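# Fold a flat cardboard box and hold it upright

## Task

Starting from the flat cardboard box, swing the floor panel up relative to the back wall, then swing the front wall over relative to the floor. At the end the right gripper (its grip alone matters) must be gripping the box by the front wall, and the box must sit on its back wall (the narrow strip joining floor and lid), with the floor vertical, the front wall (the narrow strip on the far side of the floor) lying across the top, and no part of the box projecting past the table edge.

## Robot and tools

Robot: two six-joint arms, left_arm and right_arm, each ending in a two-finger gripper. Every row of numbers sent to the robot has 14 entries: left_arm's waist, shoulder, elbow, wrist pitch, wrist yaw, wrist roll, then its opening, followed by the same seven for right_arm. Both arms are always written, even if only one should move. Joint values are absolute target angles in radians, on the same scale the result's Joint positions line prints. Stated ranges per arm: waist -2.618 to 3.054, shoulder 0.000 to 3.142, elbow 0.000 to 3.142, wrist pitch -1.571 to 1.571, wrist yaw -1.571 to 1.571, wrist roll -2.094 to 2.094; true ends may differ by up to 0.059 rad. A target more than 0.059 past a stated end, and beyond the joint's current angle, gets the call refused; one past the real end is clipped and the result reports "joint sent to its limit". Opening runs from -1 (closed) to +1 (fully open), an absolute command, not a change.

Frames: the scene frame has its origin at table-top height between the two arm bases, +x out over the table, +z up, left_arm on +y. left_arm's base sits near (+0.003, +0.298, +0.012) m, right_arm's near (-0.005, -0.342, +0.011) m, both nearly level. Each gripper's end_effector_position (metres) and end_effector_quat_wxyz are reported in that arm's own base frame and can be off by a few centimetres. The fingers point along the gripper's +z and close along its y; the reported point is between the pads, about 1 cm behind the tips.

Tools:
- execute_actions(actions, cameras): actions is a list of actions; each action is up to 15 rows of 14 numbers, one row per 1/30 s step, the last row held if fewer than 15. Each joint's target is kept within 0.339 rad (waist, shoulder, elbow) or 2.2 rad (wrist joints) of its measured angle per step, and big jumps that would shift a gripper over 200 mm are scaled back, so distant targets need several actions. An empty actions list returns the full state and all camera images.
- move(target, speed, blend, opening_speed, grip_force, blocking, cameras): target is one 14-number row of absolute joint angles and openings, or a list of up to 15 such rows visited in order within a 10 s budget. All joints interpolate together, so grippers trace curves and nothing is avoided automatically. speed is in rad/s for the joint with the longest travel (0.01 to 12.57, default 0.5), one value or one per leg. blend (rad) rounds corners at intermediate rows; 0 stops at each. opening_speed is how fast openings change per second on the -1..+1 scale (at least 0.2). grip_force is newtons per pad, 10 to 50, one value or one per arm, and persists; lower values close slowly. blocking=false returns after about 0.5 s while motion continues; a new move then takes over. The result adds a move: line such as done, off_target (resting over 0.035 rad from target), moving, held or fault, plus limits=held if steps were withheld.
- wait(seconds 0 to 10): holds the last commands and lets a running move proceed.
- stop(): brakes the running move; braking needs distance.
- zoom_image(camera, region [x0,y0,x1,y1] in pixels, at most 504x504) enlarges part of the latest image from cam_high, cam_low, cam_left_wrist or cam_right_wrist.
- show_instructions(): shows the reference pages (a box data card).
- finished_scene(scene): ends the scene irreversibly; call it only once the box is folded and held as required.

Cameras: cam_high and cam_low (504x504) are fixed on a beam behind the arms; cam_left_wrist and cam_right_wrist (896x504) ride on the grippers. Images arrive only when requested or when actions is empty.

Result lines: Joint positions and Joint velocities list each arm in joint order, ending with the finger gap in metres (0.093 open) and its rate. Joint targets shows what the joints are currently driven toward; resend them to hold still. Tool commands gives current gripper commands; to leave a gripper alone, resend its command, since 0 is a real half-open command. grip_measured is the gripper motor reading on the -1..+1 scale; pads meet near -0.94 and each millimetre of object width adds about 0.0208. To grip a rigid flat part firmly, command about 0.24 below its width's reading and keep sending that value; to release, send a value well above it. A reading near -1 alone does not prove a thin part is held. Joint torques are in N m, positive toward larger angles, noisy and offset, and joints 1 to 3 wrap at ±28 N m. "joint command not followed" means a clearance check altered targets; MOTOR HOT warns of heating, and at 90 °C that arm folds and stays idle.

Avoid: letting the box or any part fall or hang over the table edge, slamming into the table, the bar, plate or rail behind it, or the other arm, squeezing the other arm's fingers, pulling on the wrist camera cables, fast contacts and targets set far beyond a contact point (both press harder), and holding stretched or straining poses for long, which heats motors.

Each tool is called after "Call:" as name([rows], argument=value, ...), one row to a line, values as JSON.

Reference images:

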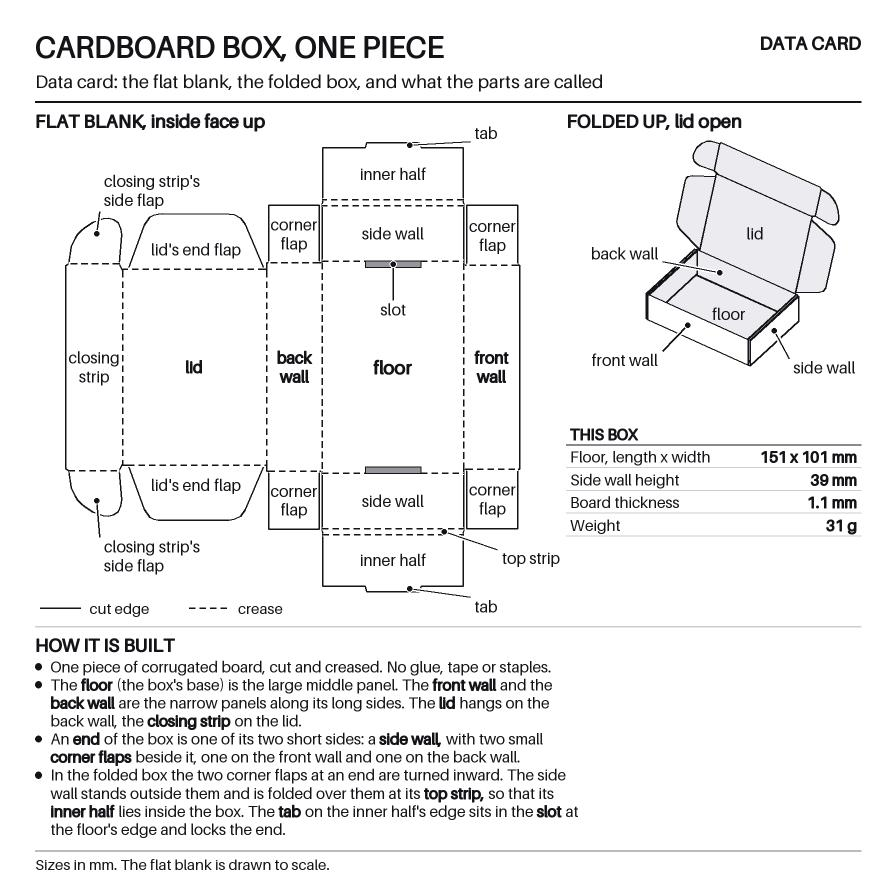

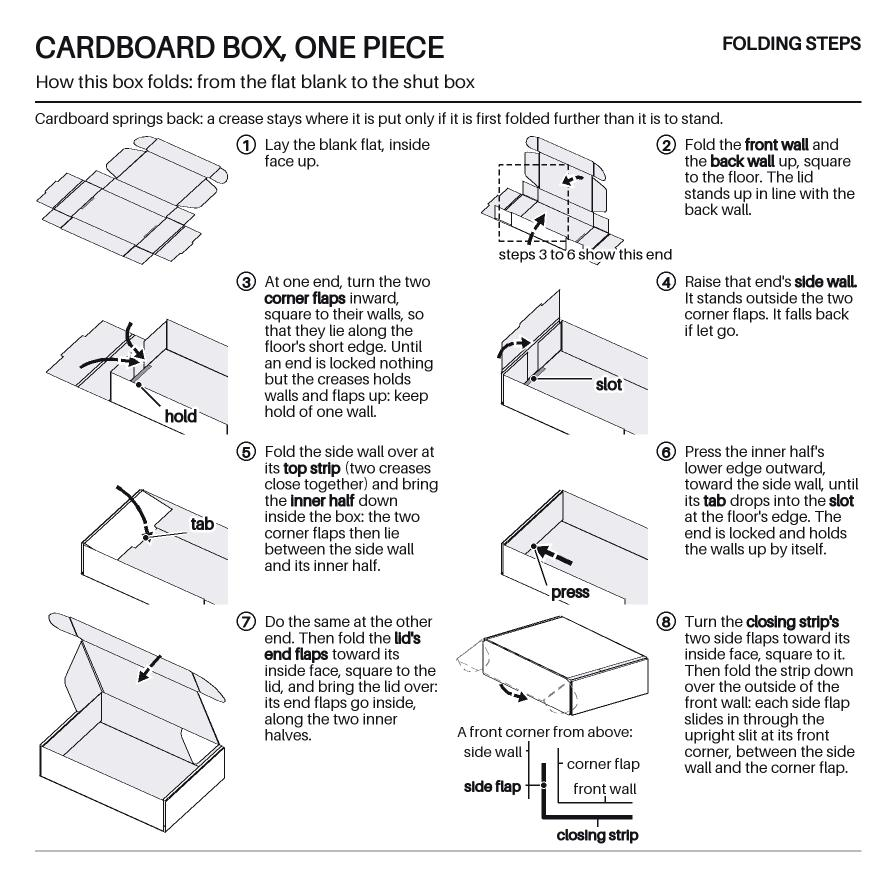

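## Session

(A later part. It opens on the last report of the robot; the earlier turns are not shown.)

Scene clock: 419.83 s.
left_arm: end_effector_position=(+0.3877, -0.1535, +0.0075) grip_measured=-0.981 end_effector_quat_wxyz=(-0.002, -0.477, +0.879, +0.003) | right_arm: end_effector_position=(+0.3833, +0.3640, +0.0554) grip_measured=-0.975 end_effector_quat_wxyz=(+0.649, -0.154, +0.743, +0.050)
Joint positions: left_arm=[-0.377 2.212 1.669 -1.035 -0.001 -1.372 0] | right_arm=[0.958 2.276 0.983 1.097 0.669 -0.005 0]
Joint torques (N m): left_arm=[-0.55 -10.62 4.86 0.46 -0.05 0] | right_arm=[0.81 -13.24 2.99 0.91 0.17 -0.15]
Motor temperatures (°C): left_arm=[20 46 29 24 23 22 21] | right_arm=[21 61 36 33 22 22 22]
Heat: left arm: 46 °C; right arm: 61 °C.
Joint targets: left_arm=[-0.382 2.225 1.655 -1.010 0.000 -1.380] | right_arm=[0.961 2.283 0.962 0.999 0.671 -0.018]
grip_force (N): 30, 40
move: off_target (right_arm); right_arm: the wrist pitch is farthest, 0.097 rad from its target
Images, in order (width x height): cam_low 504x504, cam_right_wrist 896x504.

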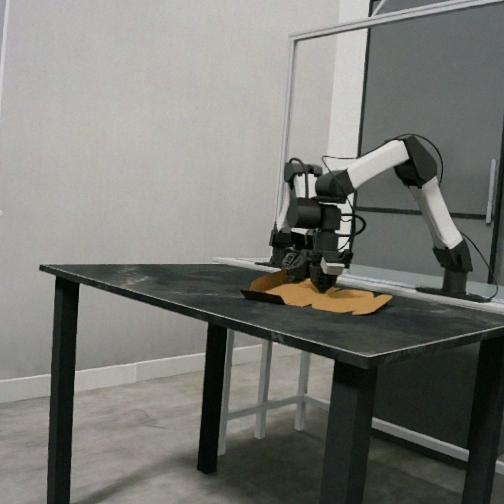

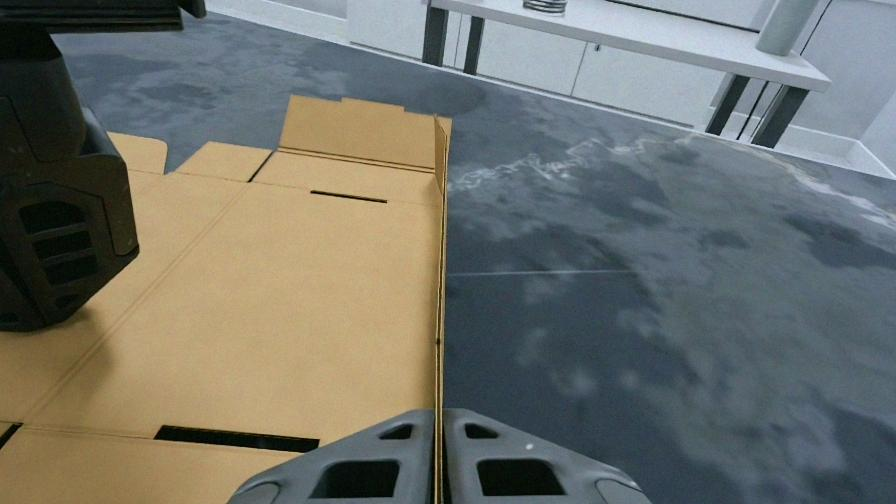

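Call:
move([
  [-0.382,2.225,1.655,-1.01,0,-1.38,-1,0.955,2.335,0.965,0.99,0.672,-0.018,-1],
  [-0.382,2.225,1.655,-1.01,0,-1.38,-1,0.955,2.335,0.965,0.99,0.672,-0.018,-0.4],
], speed=0.3, cameras=["cam_low","cam_right_wrist","cam_high"])

Call:
zoom_image(camera="cam_low", region=[200, 200, 360, 320])

Call:
zoom_image(camera="cam_high", region=[150, 180, 310, 340])

Scene clock: 424.80 s.
left_arm: end_effector_position=(+0.3877, -0.1535, +0.0075) grip_measured=-0.981 end_effector_quat_wxyz=(-0.002, -0.477, +0.879, +0.003) | right_arm: end_effector_position=(+0.3849, +0.3523, +0.0274) grip_measured=-0.402 end_effector_quat_wxyz=(+0.624, -0.173, +0.762, +0.018)
Joint positions: left_arm=[-0.377 2.212 1.669 -1.035 -0.001 -1.372 0] | right_arm=[0.943 2.306 0.975 1.045 0.67 -0.014 0.026]
Joint torques (N m): left_arm=[-0.55 -10.51 4.9 0.47 -0.03 -0.01] | right_arm=[0.58 -11.12 3.59 1.38 0.22 -0.08]
Motor temperatures (°C): left_arm=[20 46 29 24 23 22 21] | right_arm=[21 61 36 33 22 22 22]
Heat: left arm: 46 °C; right arm: 61 °C.
Joint targets: left_arm=[-0.382 2.225 1.655 -1.010 0.000 -1.380] | right_arm=[0.943 2.335 0.965 0.990 0.673 -0.023]
grip_force (N): 30, 40
move: off_target (right_arm); target 2's new numbers were sent with right_arm's wrist pitch 0.099 rad from that target; right_arm: the wrist pitch is farthest, 0.055 rad from its target
Images, in order (width x height): cam_high 504x504, cam_low 504x504, cam_right_wrist 896x504.

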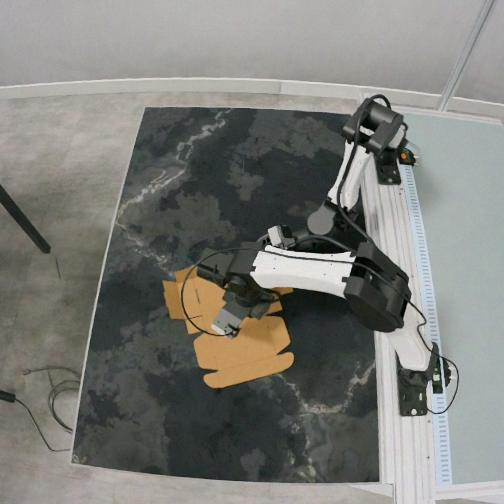

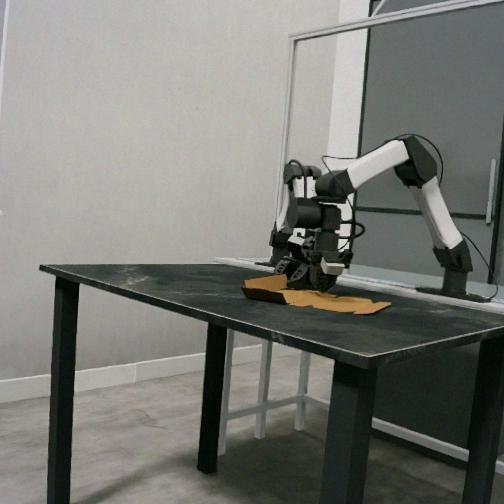

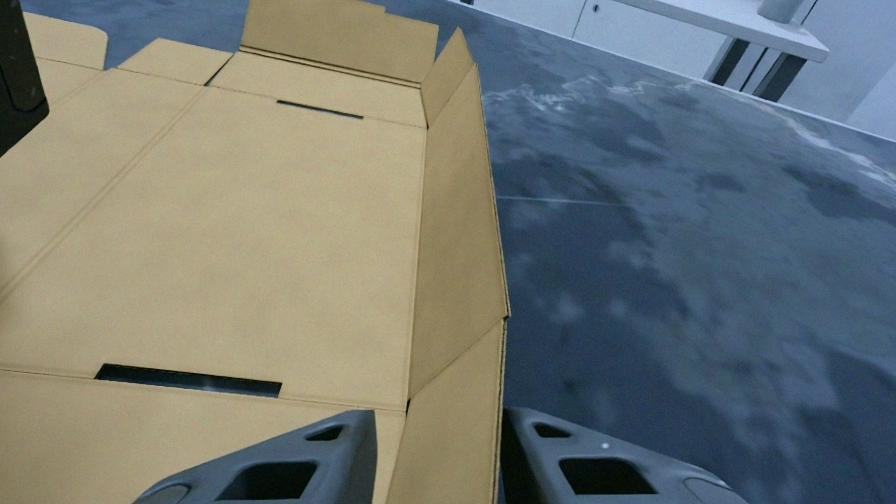

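Scaled by 3.150 from the camera's 504x504 image, which has a finer 720x720 frame.

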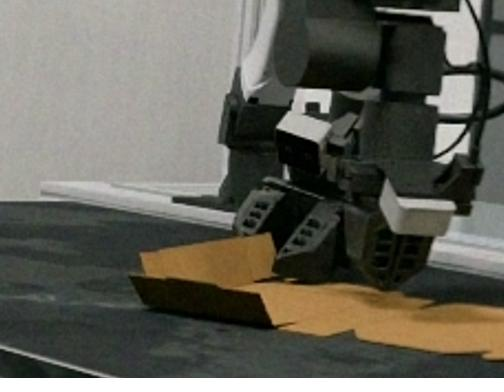

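Scaled by 3.150 from the camera's 504x504 image, which has a finer 720x720 frame.

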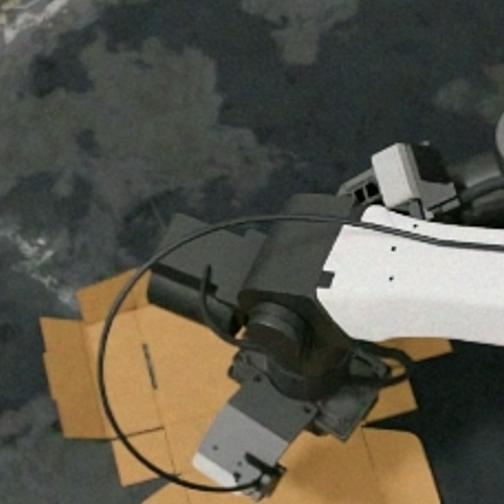

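Call:
move([
  [-0.382,2.225,1.655,-1.01,0,-1.38,-1,0.94,2.25,0.985,1.03,0.67,0.0,0.85],
  [-0.382,2.225,1.655,-1.01,0,-1.38,-1,0.856,2.335,1.213,0.825,0.535,0.172,0.85],
  [-0.382,2.225,1.655,-1.01,0,-1.38,-1,0.856,2.378,1.213,0.825,0.535,0.172,0.85],
], speed=[0.4,0.25,0.2], blend=0.01, cameras=["cam_low","cam_right_wrist","cam_left_wrist"])

Call:
zoom_image(camera="cam_low", region=[200, 200, 360, 320])

Scene clock: 433.80 s.
left_arm: end_effector_position=(+0.3877, -0.1535, +0.0075) grip_measured=-0.981 end_effector_quat_wxyz=(-0.002, -0.477, +0.879, +0.003) | right_arm: end_effector_position=(+0.4378, +0.3688, +0.0326) grip_measured=+0.848 end_effector_quat_wxyz=(+0.603, -0.117, +0.785, +0.079)
Joint positions: left_arm=[-0.377 2.212 1.669 -1.035 -0.001 -1.372 0] | right_arm=[0.856 2.355 1.193 0.85 0.555 0.151 0.086]
Joint torques (N m): left_arm=[-0.5 -10.54 4.7 0.46 -0.03 0] | right_arm=[0.61 -13.15 6.86 1.75 -0.04 0.14]
Motor temperatures (°C): left_arm=[20 46 29 24 23 22 21] | right_arm=[21 59 35 34 22 22 22]
Heat: left arm: 46 °C; right arm: 59 °C.
Joint targets: left_arm=[-0.382 2.225 1.655 -1.010 0.000 -1.380] | right_arm=[0.856 2.378 1.213 0.826 0.534 0.169]
grip_force (N): 30, 40
move: done
Images, in order (width x height): cam_low 504x504, cam_left_wrist 896x504, cam_right_wrist 896x504.

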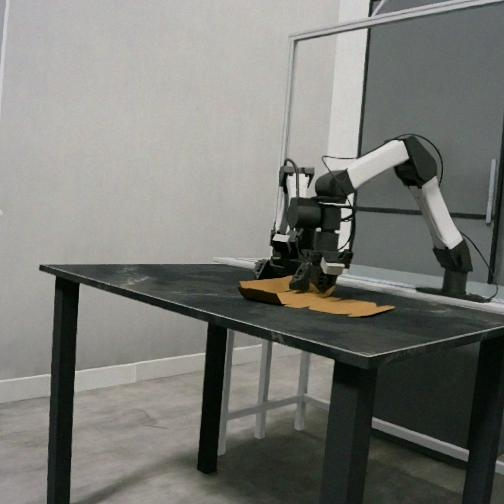

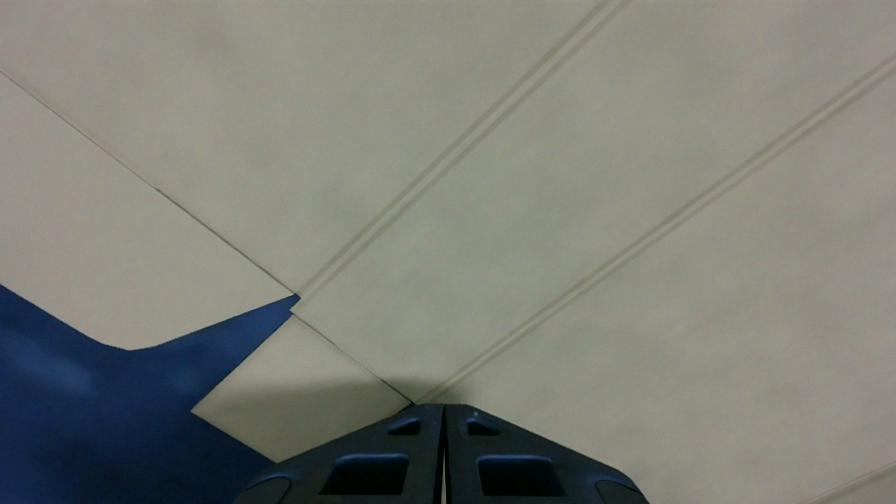

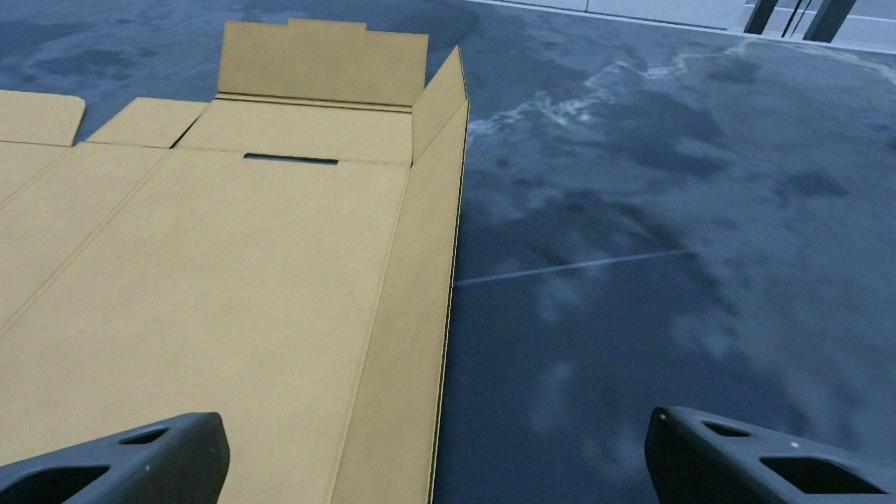

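Scaled by 3.150 from the camera's 504x504 image, which has a finer 720x720 frame.

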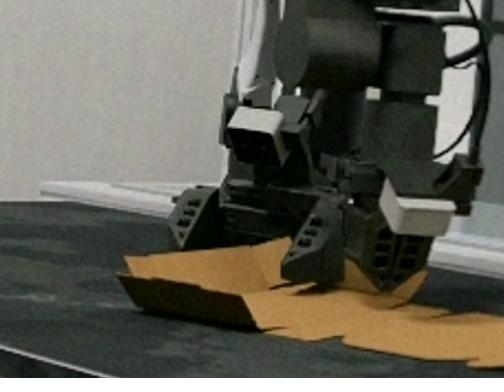

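Call:
move([
  [-0.377,2.15,1.80,-1.24,0,-1.36,-1,0.856,2.378,1.213,0.825,0.535,0.169,0.85],
  [-0.08,2.36,2.12,-1.354,0,-1.1,-1,0.90,2.454,1.41,0.665,0.645,0.22,0.85],
  [-0.08,2.397,1.928,-1.11,0,-1.1,-1,0.90,2.454,1.41,0.665,0.645,0.22,0.85],
], speed=[0.5,0.5,0.3], blend=[0.05,0.0,0.0], cameras=["cam_low","cam_right_wrist","cam_left_wrist","cam_high"])

Call:
zoom_image(camera="cam_high", region=[150, 180, 310, 340])

Scene clock: 449.90 s.
left_arm: end_effector_position=(+0.4559, -0.0328, +0.0014) grip_measured=-0.981 end_effector_quat_wxyz=(-0.003, -0.499, +0.867, +0.003) | right_arm: end_effector_position=(+0.4499, +0.3965, +0.0345) grip_measured=+0.848 end_effector_quat_wxyz=(+0.598, -0.094, +0.793, +0.065)
Joint positions: left_arm=[-0.072 2.385 1.942 -1.136 -0.001 -1.116 0] | right_arm=[0.889 2.423 1.382 0.692 0.633 0.202 0.086]
Joint torques (N m): left_arm=[-0.9 -12.01 5 0.48 -0.04 0.25] | right_arm=[1.48 -13.31 7.94 1.7 0.32 0.15]
Motor temperatures (°C): left_arm=[20 46 29 24 23 22 21] | right_arm=[21 61 36 35 22 22 22]
Heat: left arm: 46 °C; right arm: 61 °C.
Joint targets: left_arm=[-0.081 2.397 1.929 -1.110 0.000 -1.100] | right_arm=[0.899 2.455 1.410 0.666 0.645 0.220]
grip_force (N): 30, 40
move: done

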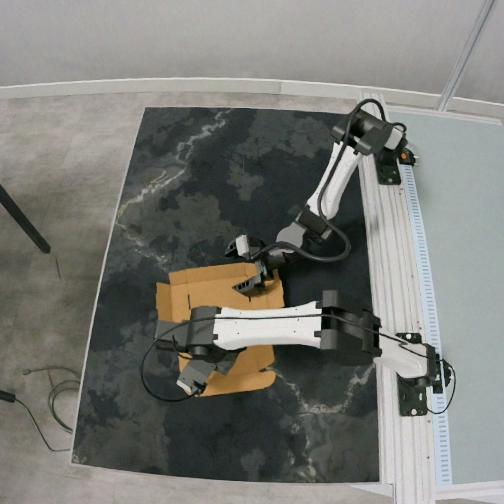

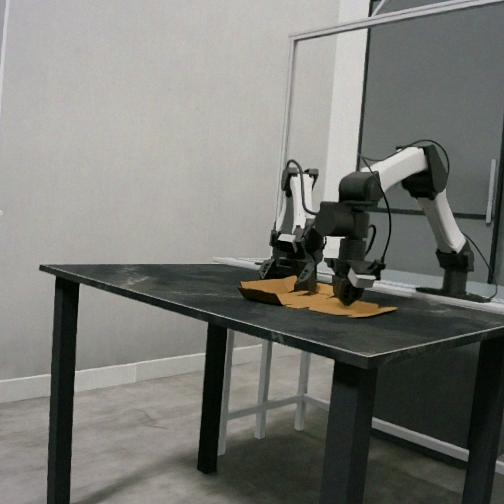

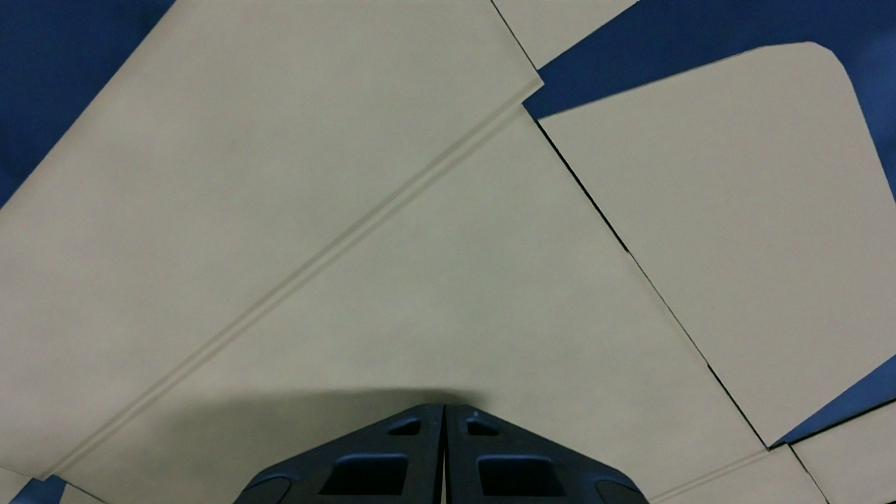

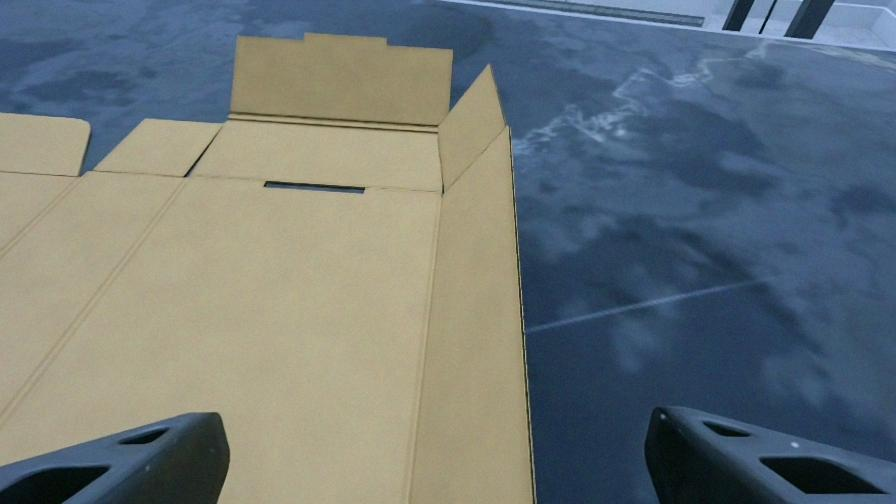

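Scaled by 3.150 from the camera's 504x504 image, which has a finer 720x720 frame.

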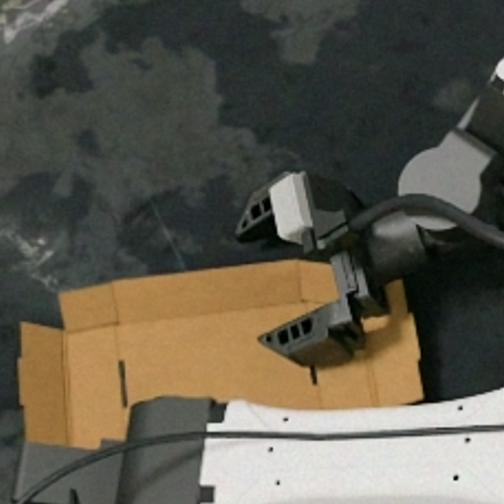

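Call:
move([
  [-0.08,2.397,1.928,-1.11,0,-1.1,-1,0.922,2.513,1.474,0.639,0.714,0.263,0.85],
  [-0.08,2.397,1.928,-1.11,0,-1.1,-1,0.922,2.513,1.474,0.639,0.714,0.263,-1],
], speed=0.2, cameras=["cam_low","cam_right_wrist"])

Call:
zoom_image(camera="cam_low", region=[200, 200, 360, 320])

Scene clock: 461.30 s.
left_arm: end_effector_position=(+0.4559, -0.0328, +0.0014) grip_measured=-0.981 end_effector_quat_wxyz=(-0.003, -0.499, +0.867, +0.003) | right_arm: end_effector_position=(+0.4504, +0.4050, +0.0256) grip_measured=-0.975 end_effector_quat_wxyz=(+0.602, -0.061, +0.794, +0.059)
Joint positions: left_arm=[-0.072 2.385 1.942 -1.136 -0.001 -1.116 0] | right_arm=[0.914 2.481 1.455 0.664 0.707 0.262 0]
Joint torques (N m): left_arm=[-0.79 -11.95 5.04 0.46 -0.02 0.26] | right_arm=[1.35 -13.9 7.15 1.65 0.31 0.07]
Motor temperatures (°C): left_arm=[20 47 29 24 23 22 21] | right_arm=[21 61 38 36 22 22 22]
Heat: left arm: 47 °C; right arm: 61 °C.
Joint targets: left_arm=[-0.080 2.397 1.928 -1.110 0.000 -1.100] | right_arm=[0.922 2.512 1.473 0.638 0.714 0.271]
grip_force (N): 30, 40
move: done
Images, in order (width x height): cam_low 504x504, cam_right_wrist 896x504.

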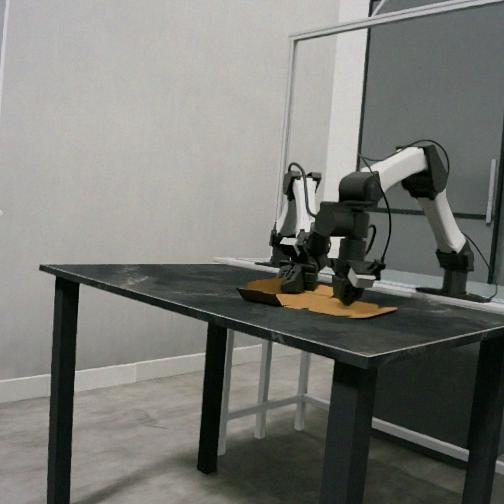

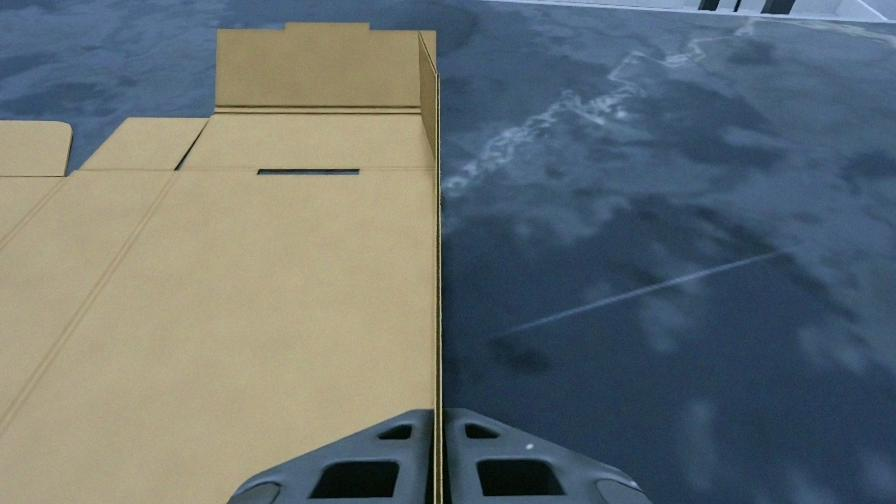

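Scaled by 3.150 from the camera's 504x504 image, which has a finer 720x720 frame.

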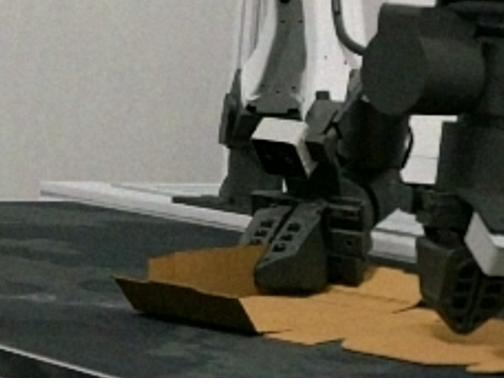

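Call:
move([
  [-0.08,2.33,2.10,-1.36,0,-1.1,-1,0.92,2.455,1.445,0.688,0.72,0.268,-1],
  [-0.243,2.05,1.655,-1.19,0,-1.25,-1,0.963,2.237,0.968,0.937,0.756,0.27,-1],
  [-0.243,2.165,1.518,-0.932,0,-1.25,-1,0.963,2.237,0.968,0.937,0.756,0.27,-1],
], speed=[0.6,0.35,0.3], grip_force=[30, 50], cameras=["cam_low","cam_right_wrist","cam_left_wrist","cam_high"])

Call:
zoom_image(camera="cam_high", region=[150, 180, 310, 340])

Call:
zoom_image(camera="cam_low", region=[200, 200, 360, 320])

Scene clock: 475.80 s.
left_arm: end_effector_position=(+0.3855, -0.0917, -0.0036) grip_measured=-0.981 end_effector_quat_wxyz=(-0.005, -0.479, +0.878, +0.004) | right_arm: end_effector_position=(+0.3835, +0.3419, +0.0242) grip_measured=-0.975 end_effector_quat_wxyz=(+0.604, -0.066, +0.792, +0.054)
Joint positions: left_arm=[-0.233 2.155 1.529 -0.958 0.001 -1.233 0] | right_arm=[0.952 2.277 0.984 0.925 0.745 0.262 0]
Joint torques (N m): left_arm=[-0.81 -10.29 4.89 0.48 -0.04 -0.12] | right_arm=[1.61 -17.87 3.33 2.06 0.34 0.06]
Motor temperatures (°C): left_arm=[20 49 29 24 23 22 21] | right_arm=[21 63 38 36 22 22 22]
Heat: left arm: 49 °C; right arm: 63 °C.
Joint targets: left_arm=[-0.242 2.165 1.517 -0.931 0.001 -1.250] | right_arm=[0.963 2.238 0.969 0.938 0.756 0.270]
grip_force (N): 30, 50
move: off_target (right_arm); right_arm: the shoulder is farthest, 0.040 rad from its target

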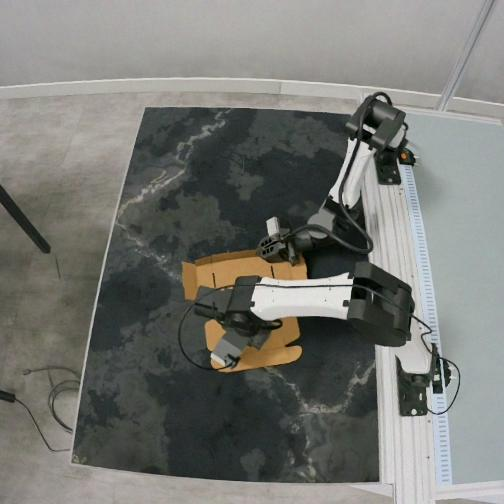

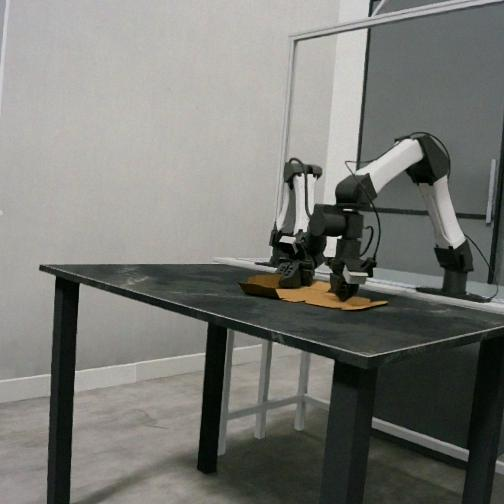

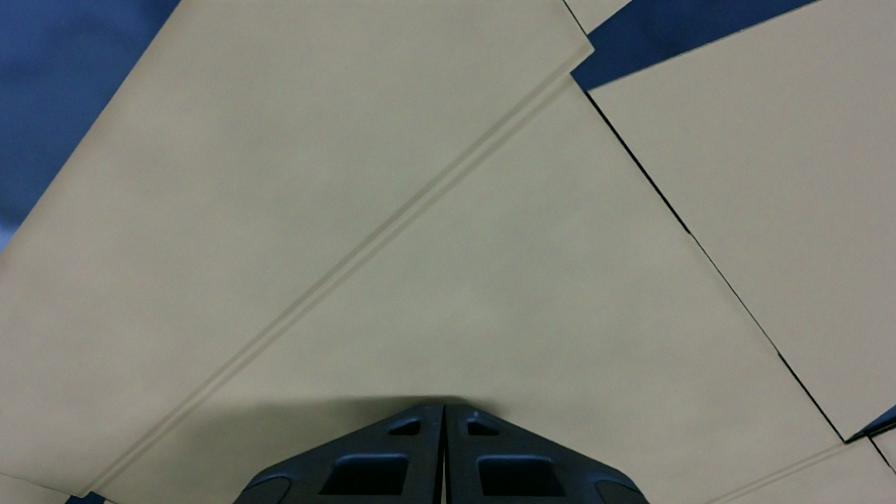

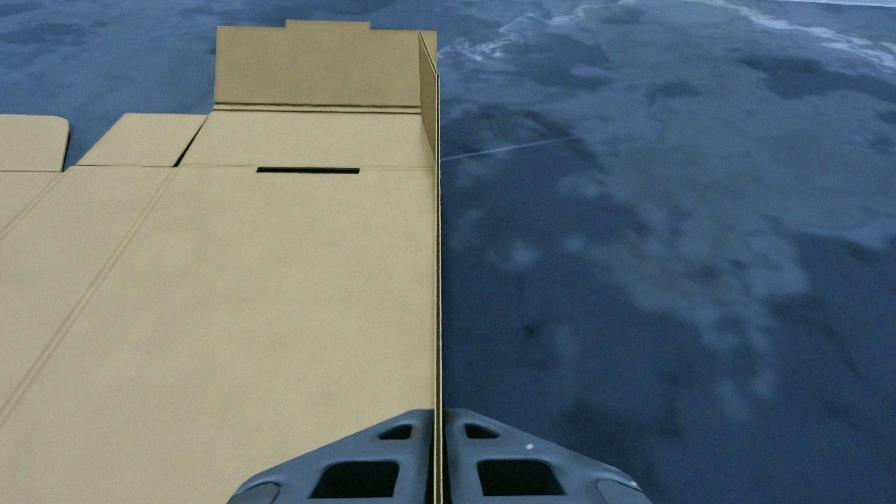

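Scaled by 3.150 from the camera's 504x504 image, which has a finer 720x720 frame.

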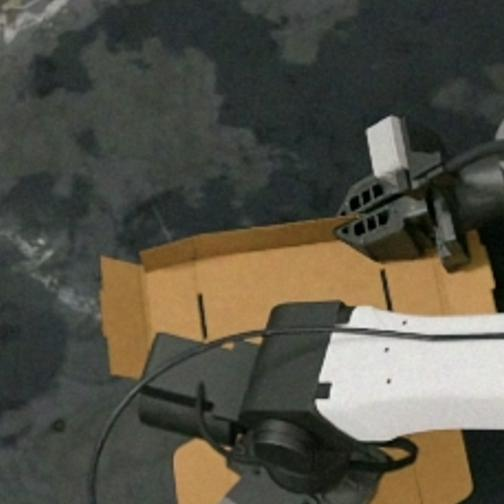

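Scaled by 3.150 from the camera's 504x504 image, which has a finer 720x720 frame.

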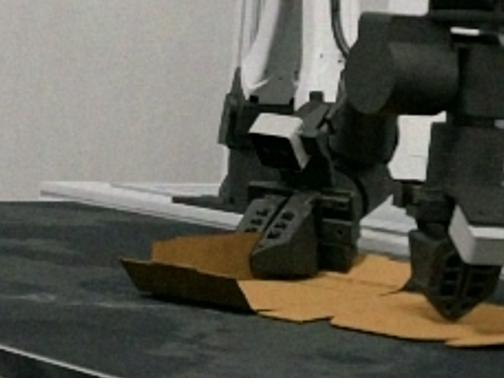

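Call:
move([
  [-0.233,2.05,1.655,-1.19,0,-1.25,-1,0.963,2.237,0.968,0.937,0.756,0.27,-1],
  [0.013,2.24,1.82,-1.185,0.51,-0.39,-1,0.963,2.237,0.968,0.937,0.756,0.27,-1],
  [0.007,2.32,1.64,-0.905,0.505,-0.39,-1,0.963,2.237,0.968,0.937,0.756,0.27,-1],
], speed=[0.6,0.8,0.3], blend=[0.1,0.0,0.0], cameras=["cam_left_wrist","cam_high"])

Call:
zoom_image(camera="cam_high", region=[150, 200, 350, 400])

Scene clock: 506.07 s.
left_arm: end_effector_position=(+0.4239, -0.0750, -0.0076) grip_measured=-0.981 end_effector_quat_wxyz=(-0.061, -0.210, +0.946, -0.240) | right_arm: end_effector_position=(+0.3835, +0.3403, +0.0240) grip_measured=-0.975 end_effector_quat_wxyz=(+0.605, -0.063, +0.792, +0.051)
Joint positions: left_arm=[0.014 2.298 1.664 -0.962 0.501 -0.417 0] | right_arm=[0.952 2.277 0.983 0.925 0.753 0.263 0]
Joint torques (N m): left_arm=[-0.79 -10.21 3.95 0.78 0.2 0.3] | right_arm=[1.55 -17.94 3.34 2.05 0.3 0.05]
Motor temperatures (°C): left_arm=[20 48 29 24 23 22 21] | right_arm=[21 73 35 36 22 22 22]
Heat: left arm: 48 °C; right arm: 73 °C.
Joint targets: left_arm=[0.007 2.319 1.640 -0.905 0.495 -0.400] | right_arm=[0.963 2.237 0.968 0.937 0.756 0.270]
grip_force (N): 30, 50
move: off_target (left_arm, right_arm); left_arm: the wrist pitch is farthest, 0.057 rad from its target; right_arm: the shoulder is farthest, 0.040 rad from its target
Images, in order (width x height): cam_high 504x504, cam_left_wrist 896x504.

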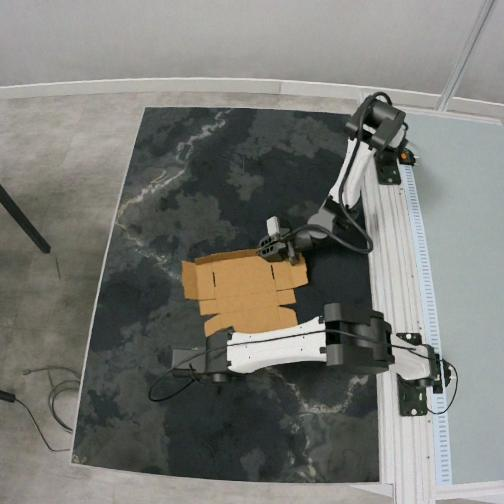

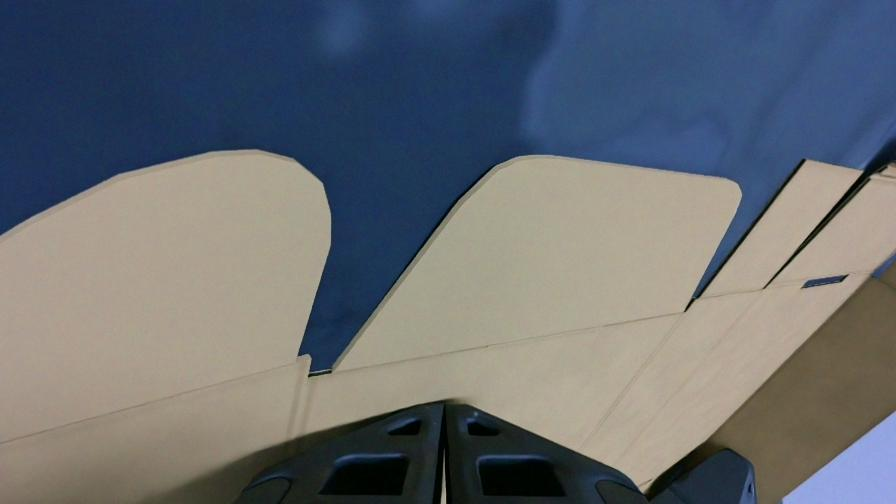

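Scaled by 2.520 from the camera's 504x504 image, which has a finer 720x720 frame.

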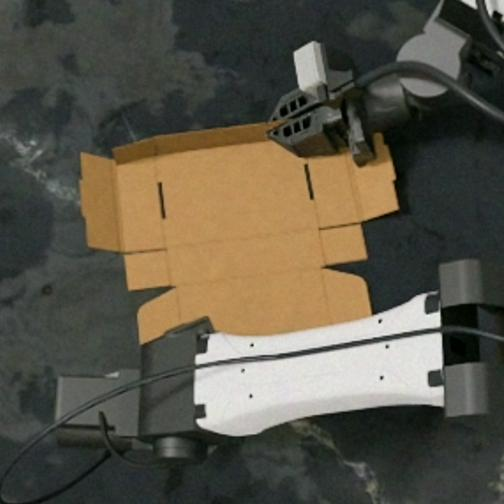

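Call:
move([
  [0.007,2.319,1.64,-0.905,0.5,-0.40,-1,1.034,2.185,1.172,0.638,0.957,-0.219,-1],
  [0.007,2.319,1.64,-0.905,0.5,-0.40,-1,1.12,2.35,1.416,0.572,1.158,-0.774,-1],
  [0.007,2.319,1.64,-0.905,0.5,-0.40,-1,1.188,2.589,1.68,0.93,1.281,-1.583,-1],
], speed=0.5, blend=[0.08,0.08,0.0], cameras=["cam_low","cam_high","cam_right_wrist"])

Call:
zoom_image(camera="cam_low", region=[200, 180, 400, 330])

Call:
zoom_image(camera="cam_high", region=[150, 200, 350, 400])

Scene clock: 512.47 s.
left_arm: end_effector_position=(+0.4262, -0.0768, -0.0070) grip_measured=-0.981 end_effector_quat_wxyz=(-0.058, -0.208, +0.945, -0.247) | right_arm: end_effector_position=(+0.3690, +0.4527, +0.1095) grip_measured=-0.975 end_effector_quat_wxyz=(+0.481, -0.460, +0.534, -0.522)
Joint positions: left_arm=[0.014 2.298 1.663 -0.95 0.513 -0.417 0] | right_arm=[1.167 2.552 1.656 0.919 1.282 -1.559 0]
Joint torques (N m): left_arm=[-0.69 -10.25 3.99 0.68 0.14 0.26] | right_arm=[2.51 -13.94 7.73 1.77 0.15 -0.14]
Motor temperatures (°C): left_arm=[20 48 29 24 23 22 21] | right_arm=[21 73 36 36 22 22 22]
Heat: left arm: 48 °C; right arm: 73 °C.
Joint targets: left_arm=[0.007 2.319 1.640 -0.906 0.500 -0.400] | right_arm=[1.188 2.590 1.679 0.930 1.290 -1.582]
grip_force (N): 30, 50
move: off_target (left_arm, right_arm); left_arm: the wrist pitch is farthest, 0.045 rad from its target; right_arm: the shoulder is farthest, 0.037 rad from its target
Images, in order (width x height): cam_high 504x504, cam_low 504x504, cam_right_wrist 896x504.

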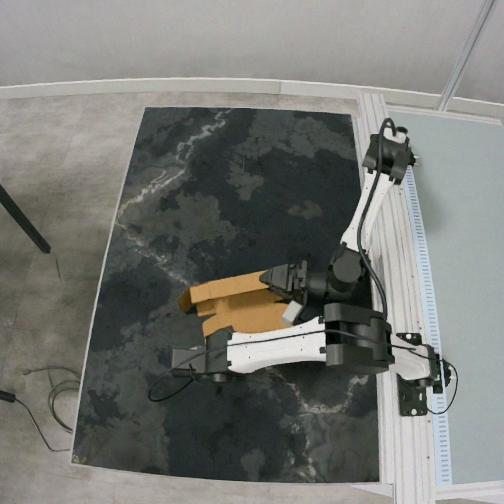

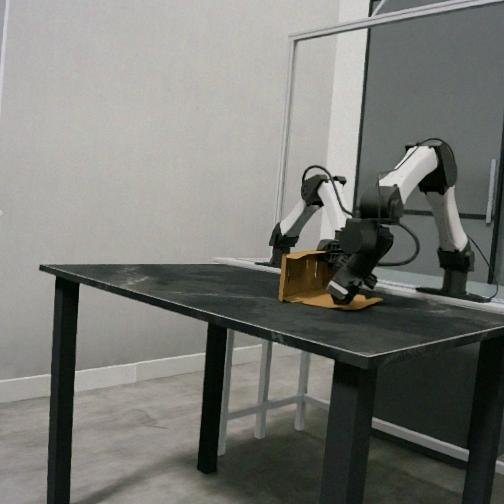

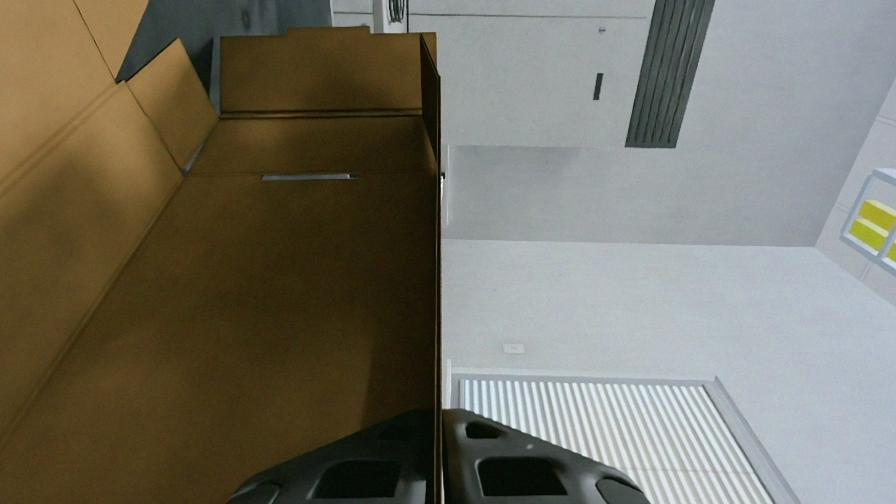

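Scaled by 2.520 from the camera's 504x504 image, which has a finer 720x720 frame.

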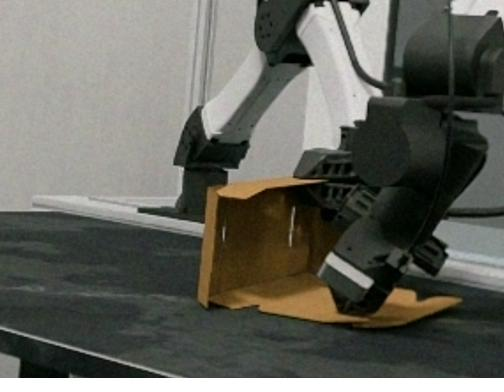

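Scaled by 2.520 from the camera's 504x504 image, which has a finer 720x720 frame.

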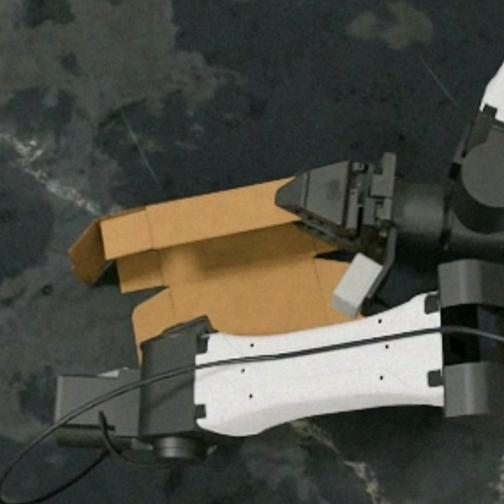

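Call:
move([
  [0.007,2.319,1.64,-0.905,0.5,-0.40,-1,1.222,2.705,1.897,0.775,1.316,-1.583,-1],
  [0.007,2.319,1.64,-0.905,0.5,-0.40,-1,1.17,2.532,1.642,0.931,1.261,-1.571,-1],
], speed=0.3, cameras=["cam_low","cam_high","cam_right_wrist","cam_left_wrist"])

Call:
zoom_image(camera="cam_low", region=[200, 180, 400, 330])

Call:
zoom_image(camera="cam_high", region=[150, 200, 350, 400])

Scene clock: 518.03 s.
left_arm: end_effector_position=(+0.4249, -0.0801, -0.0069) grip_measured=-0.981 end_effector_quat_wxyz=(-0.061, -0.207, +0.943, -0.253) | right_arm: end_effector_position=(+0.3678, +0.4614, +0.1031) grip_measured=-0.975 end_effector_quat_wxyz=(+0.494, -0.469, +0.524, -0.512)
Joint positions: left_arm=[0.011 2.298 1.658 -0.949 0.527 -0.417 0] | right_arm=[1.172 2.575 1.664 0.947 1.245 -1.567 0]
Joint torques (N m): left_arm=[-0.68 -10.25 4.34 0.67 0.11 0.29] | right_arm=[0.32 -22.24 4.19 1.49 0.12 0]
Motor temperatures (°C): left_arm=[20 48 29 24 23 22 21] | right_arm=[22 74 36 36 22 22 22]
Heat: left arm: 48 °C; right arm: 74 °C.
Joint targets: left_arm=[0.004 2.319 1.640 -0.905 0.508 -0.400] | right_arm=[1.169 2.531 1.642 0.931 1.252 -1.571]
grip_force (N): 30, 50
move: off_target (left_arm, right_arm); left_arm: the wrist pitch is farthest, 0.044 rad from its target; right_arm: the shoulder is farthest, 0.043 rad from its target

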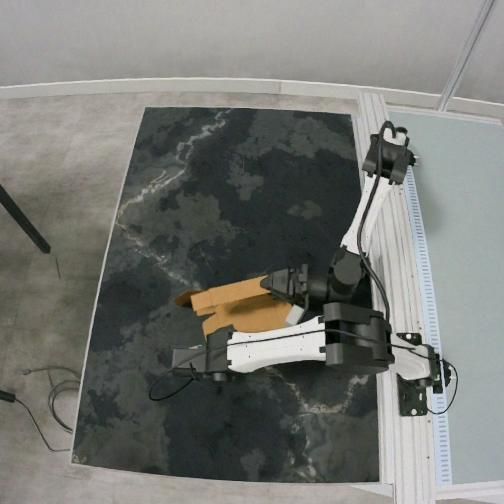

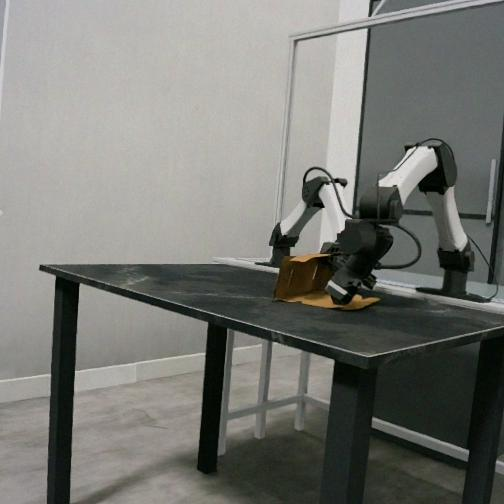

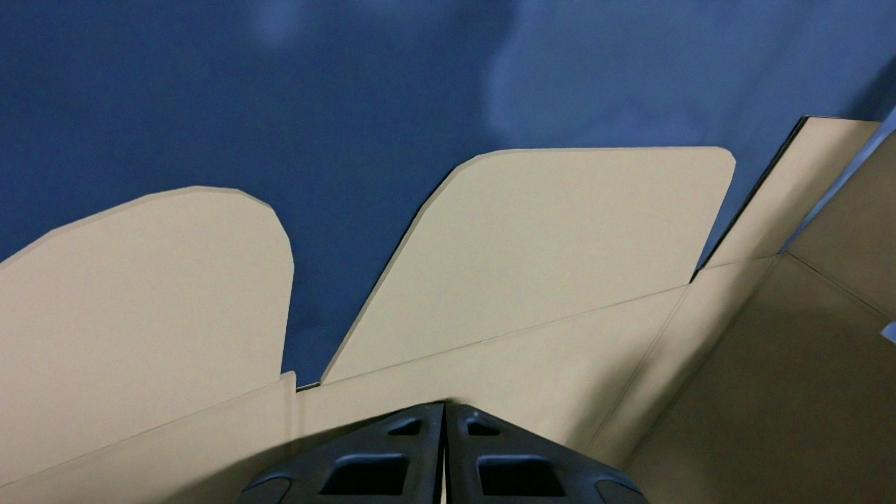

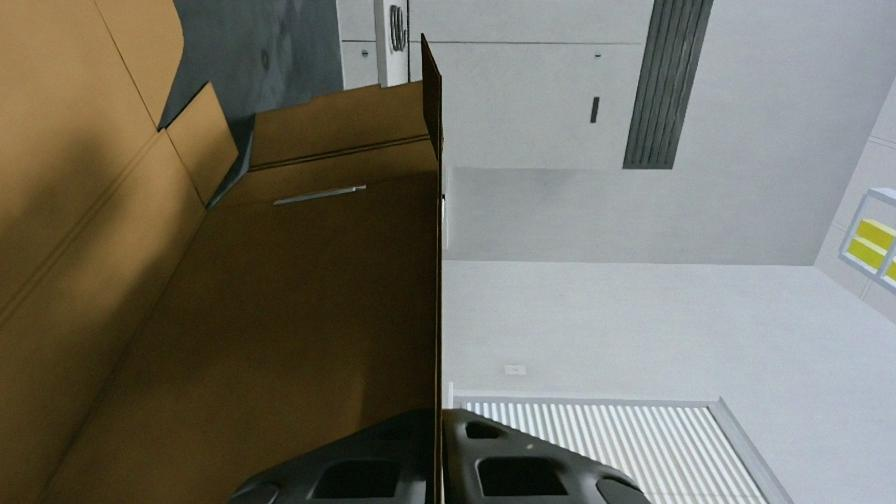

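Scaled by 2.520 from the camera's 504x504 image, which has a finer 720x720 frame.

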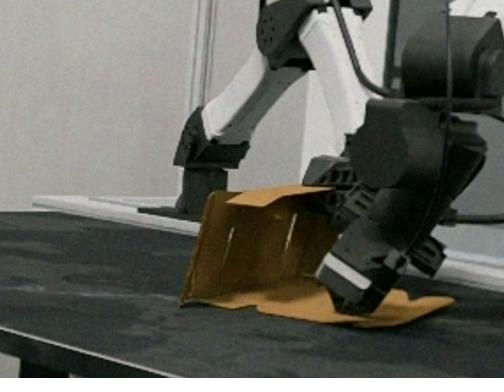

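Scaled by 2.520 from the camera's 504x504 image, which has a finer 720x720 frame.

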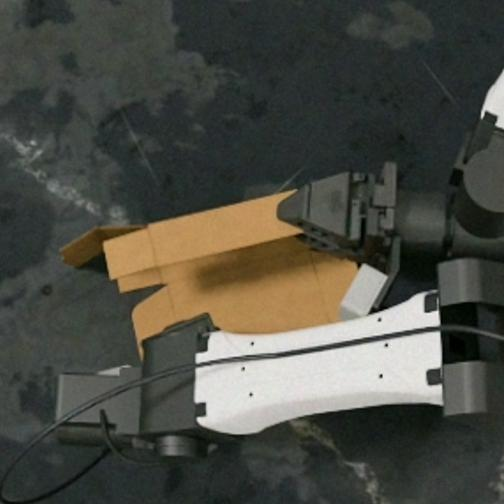

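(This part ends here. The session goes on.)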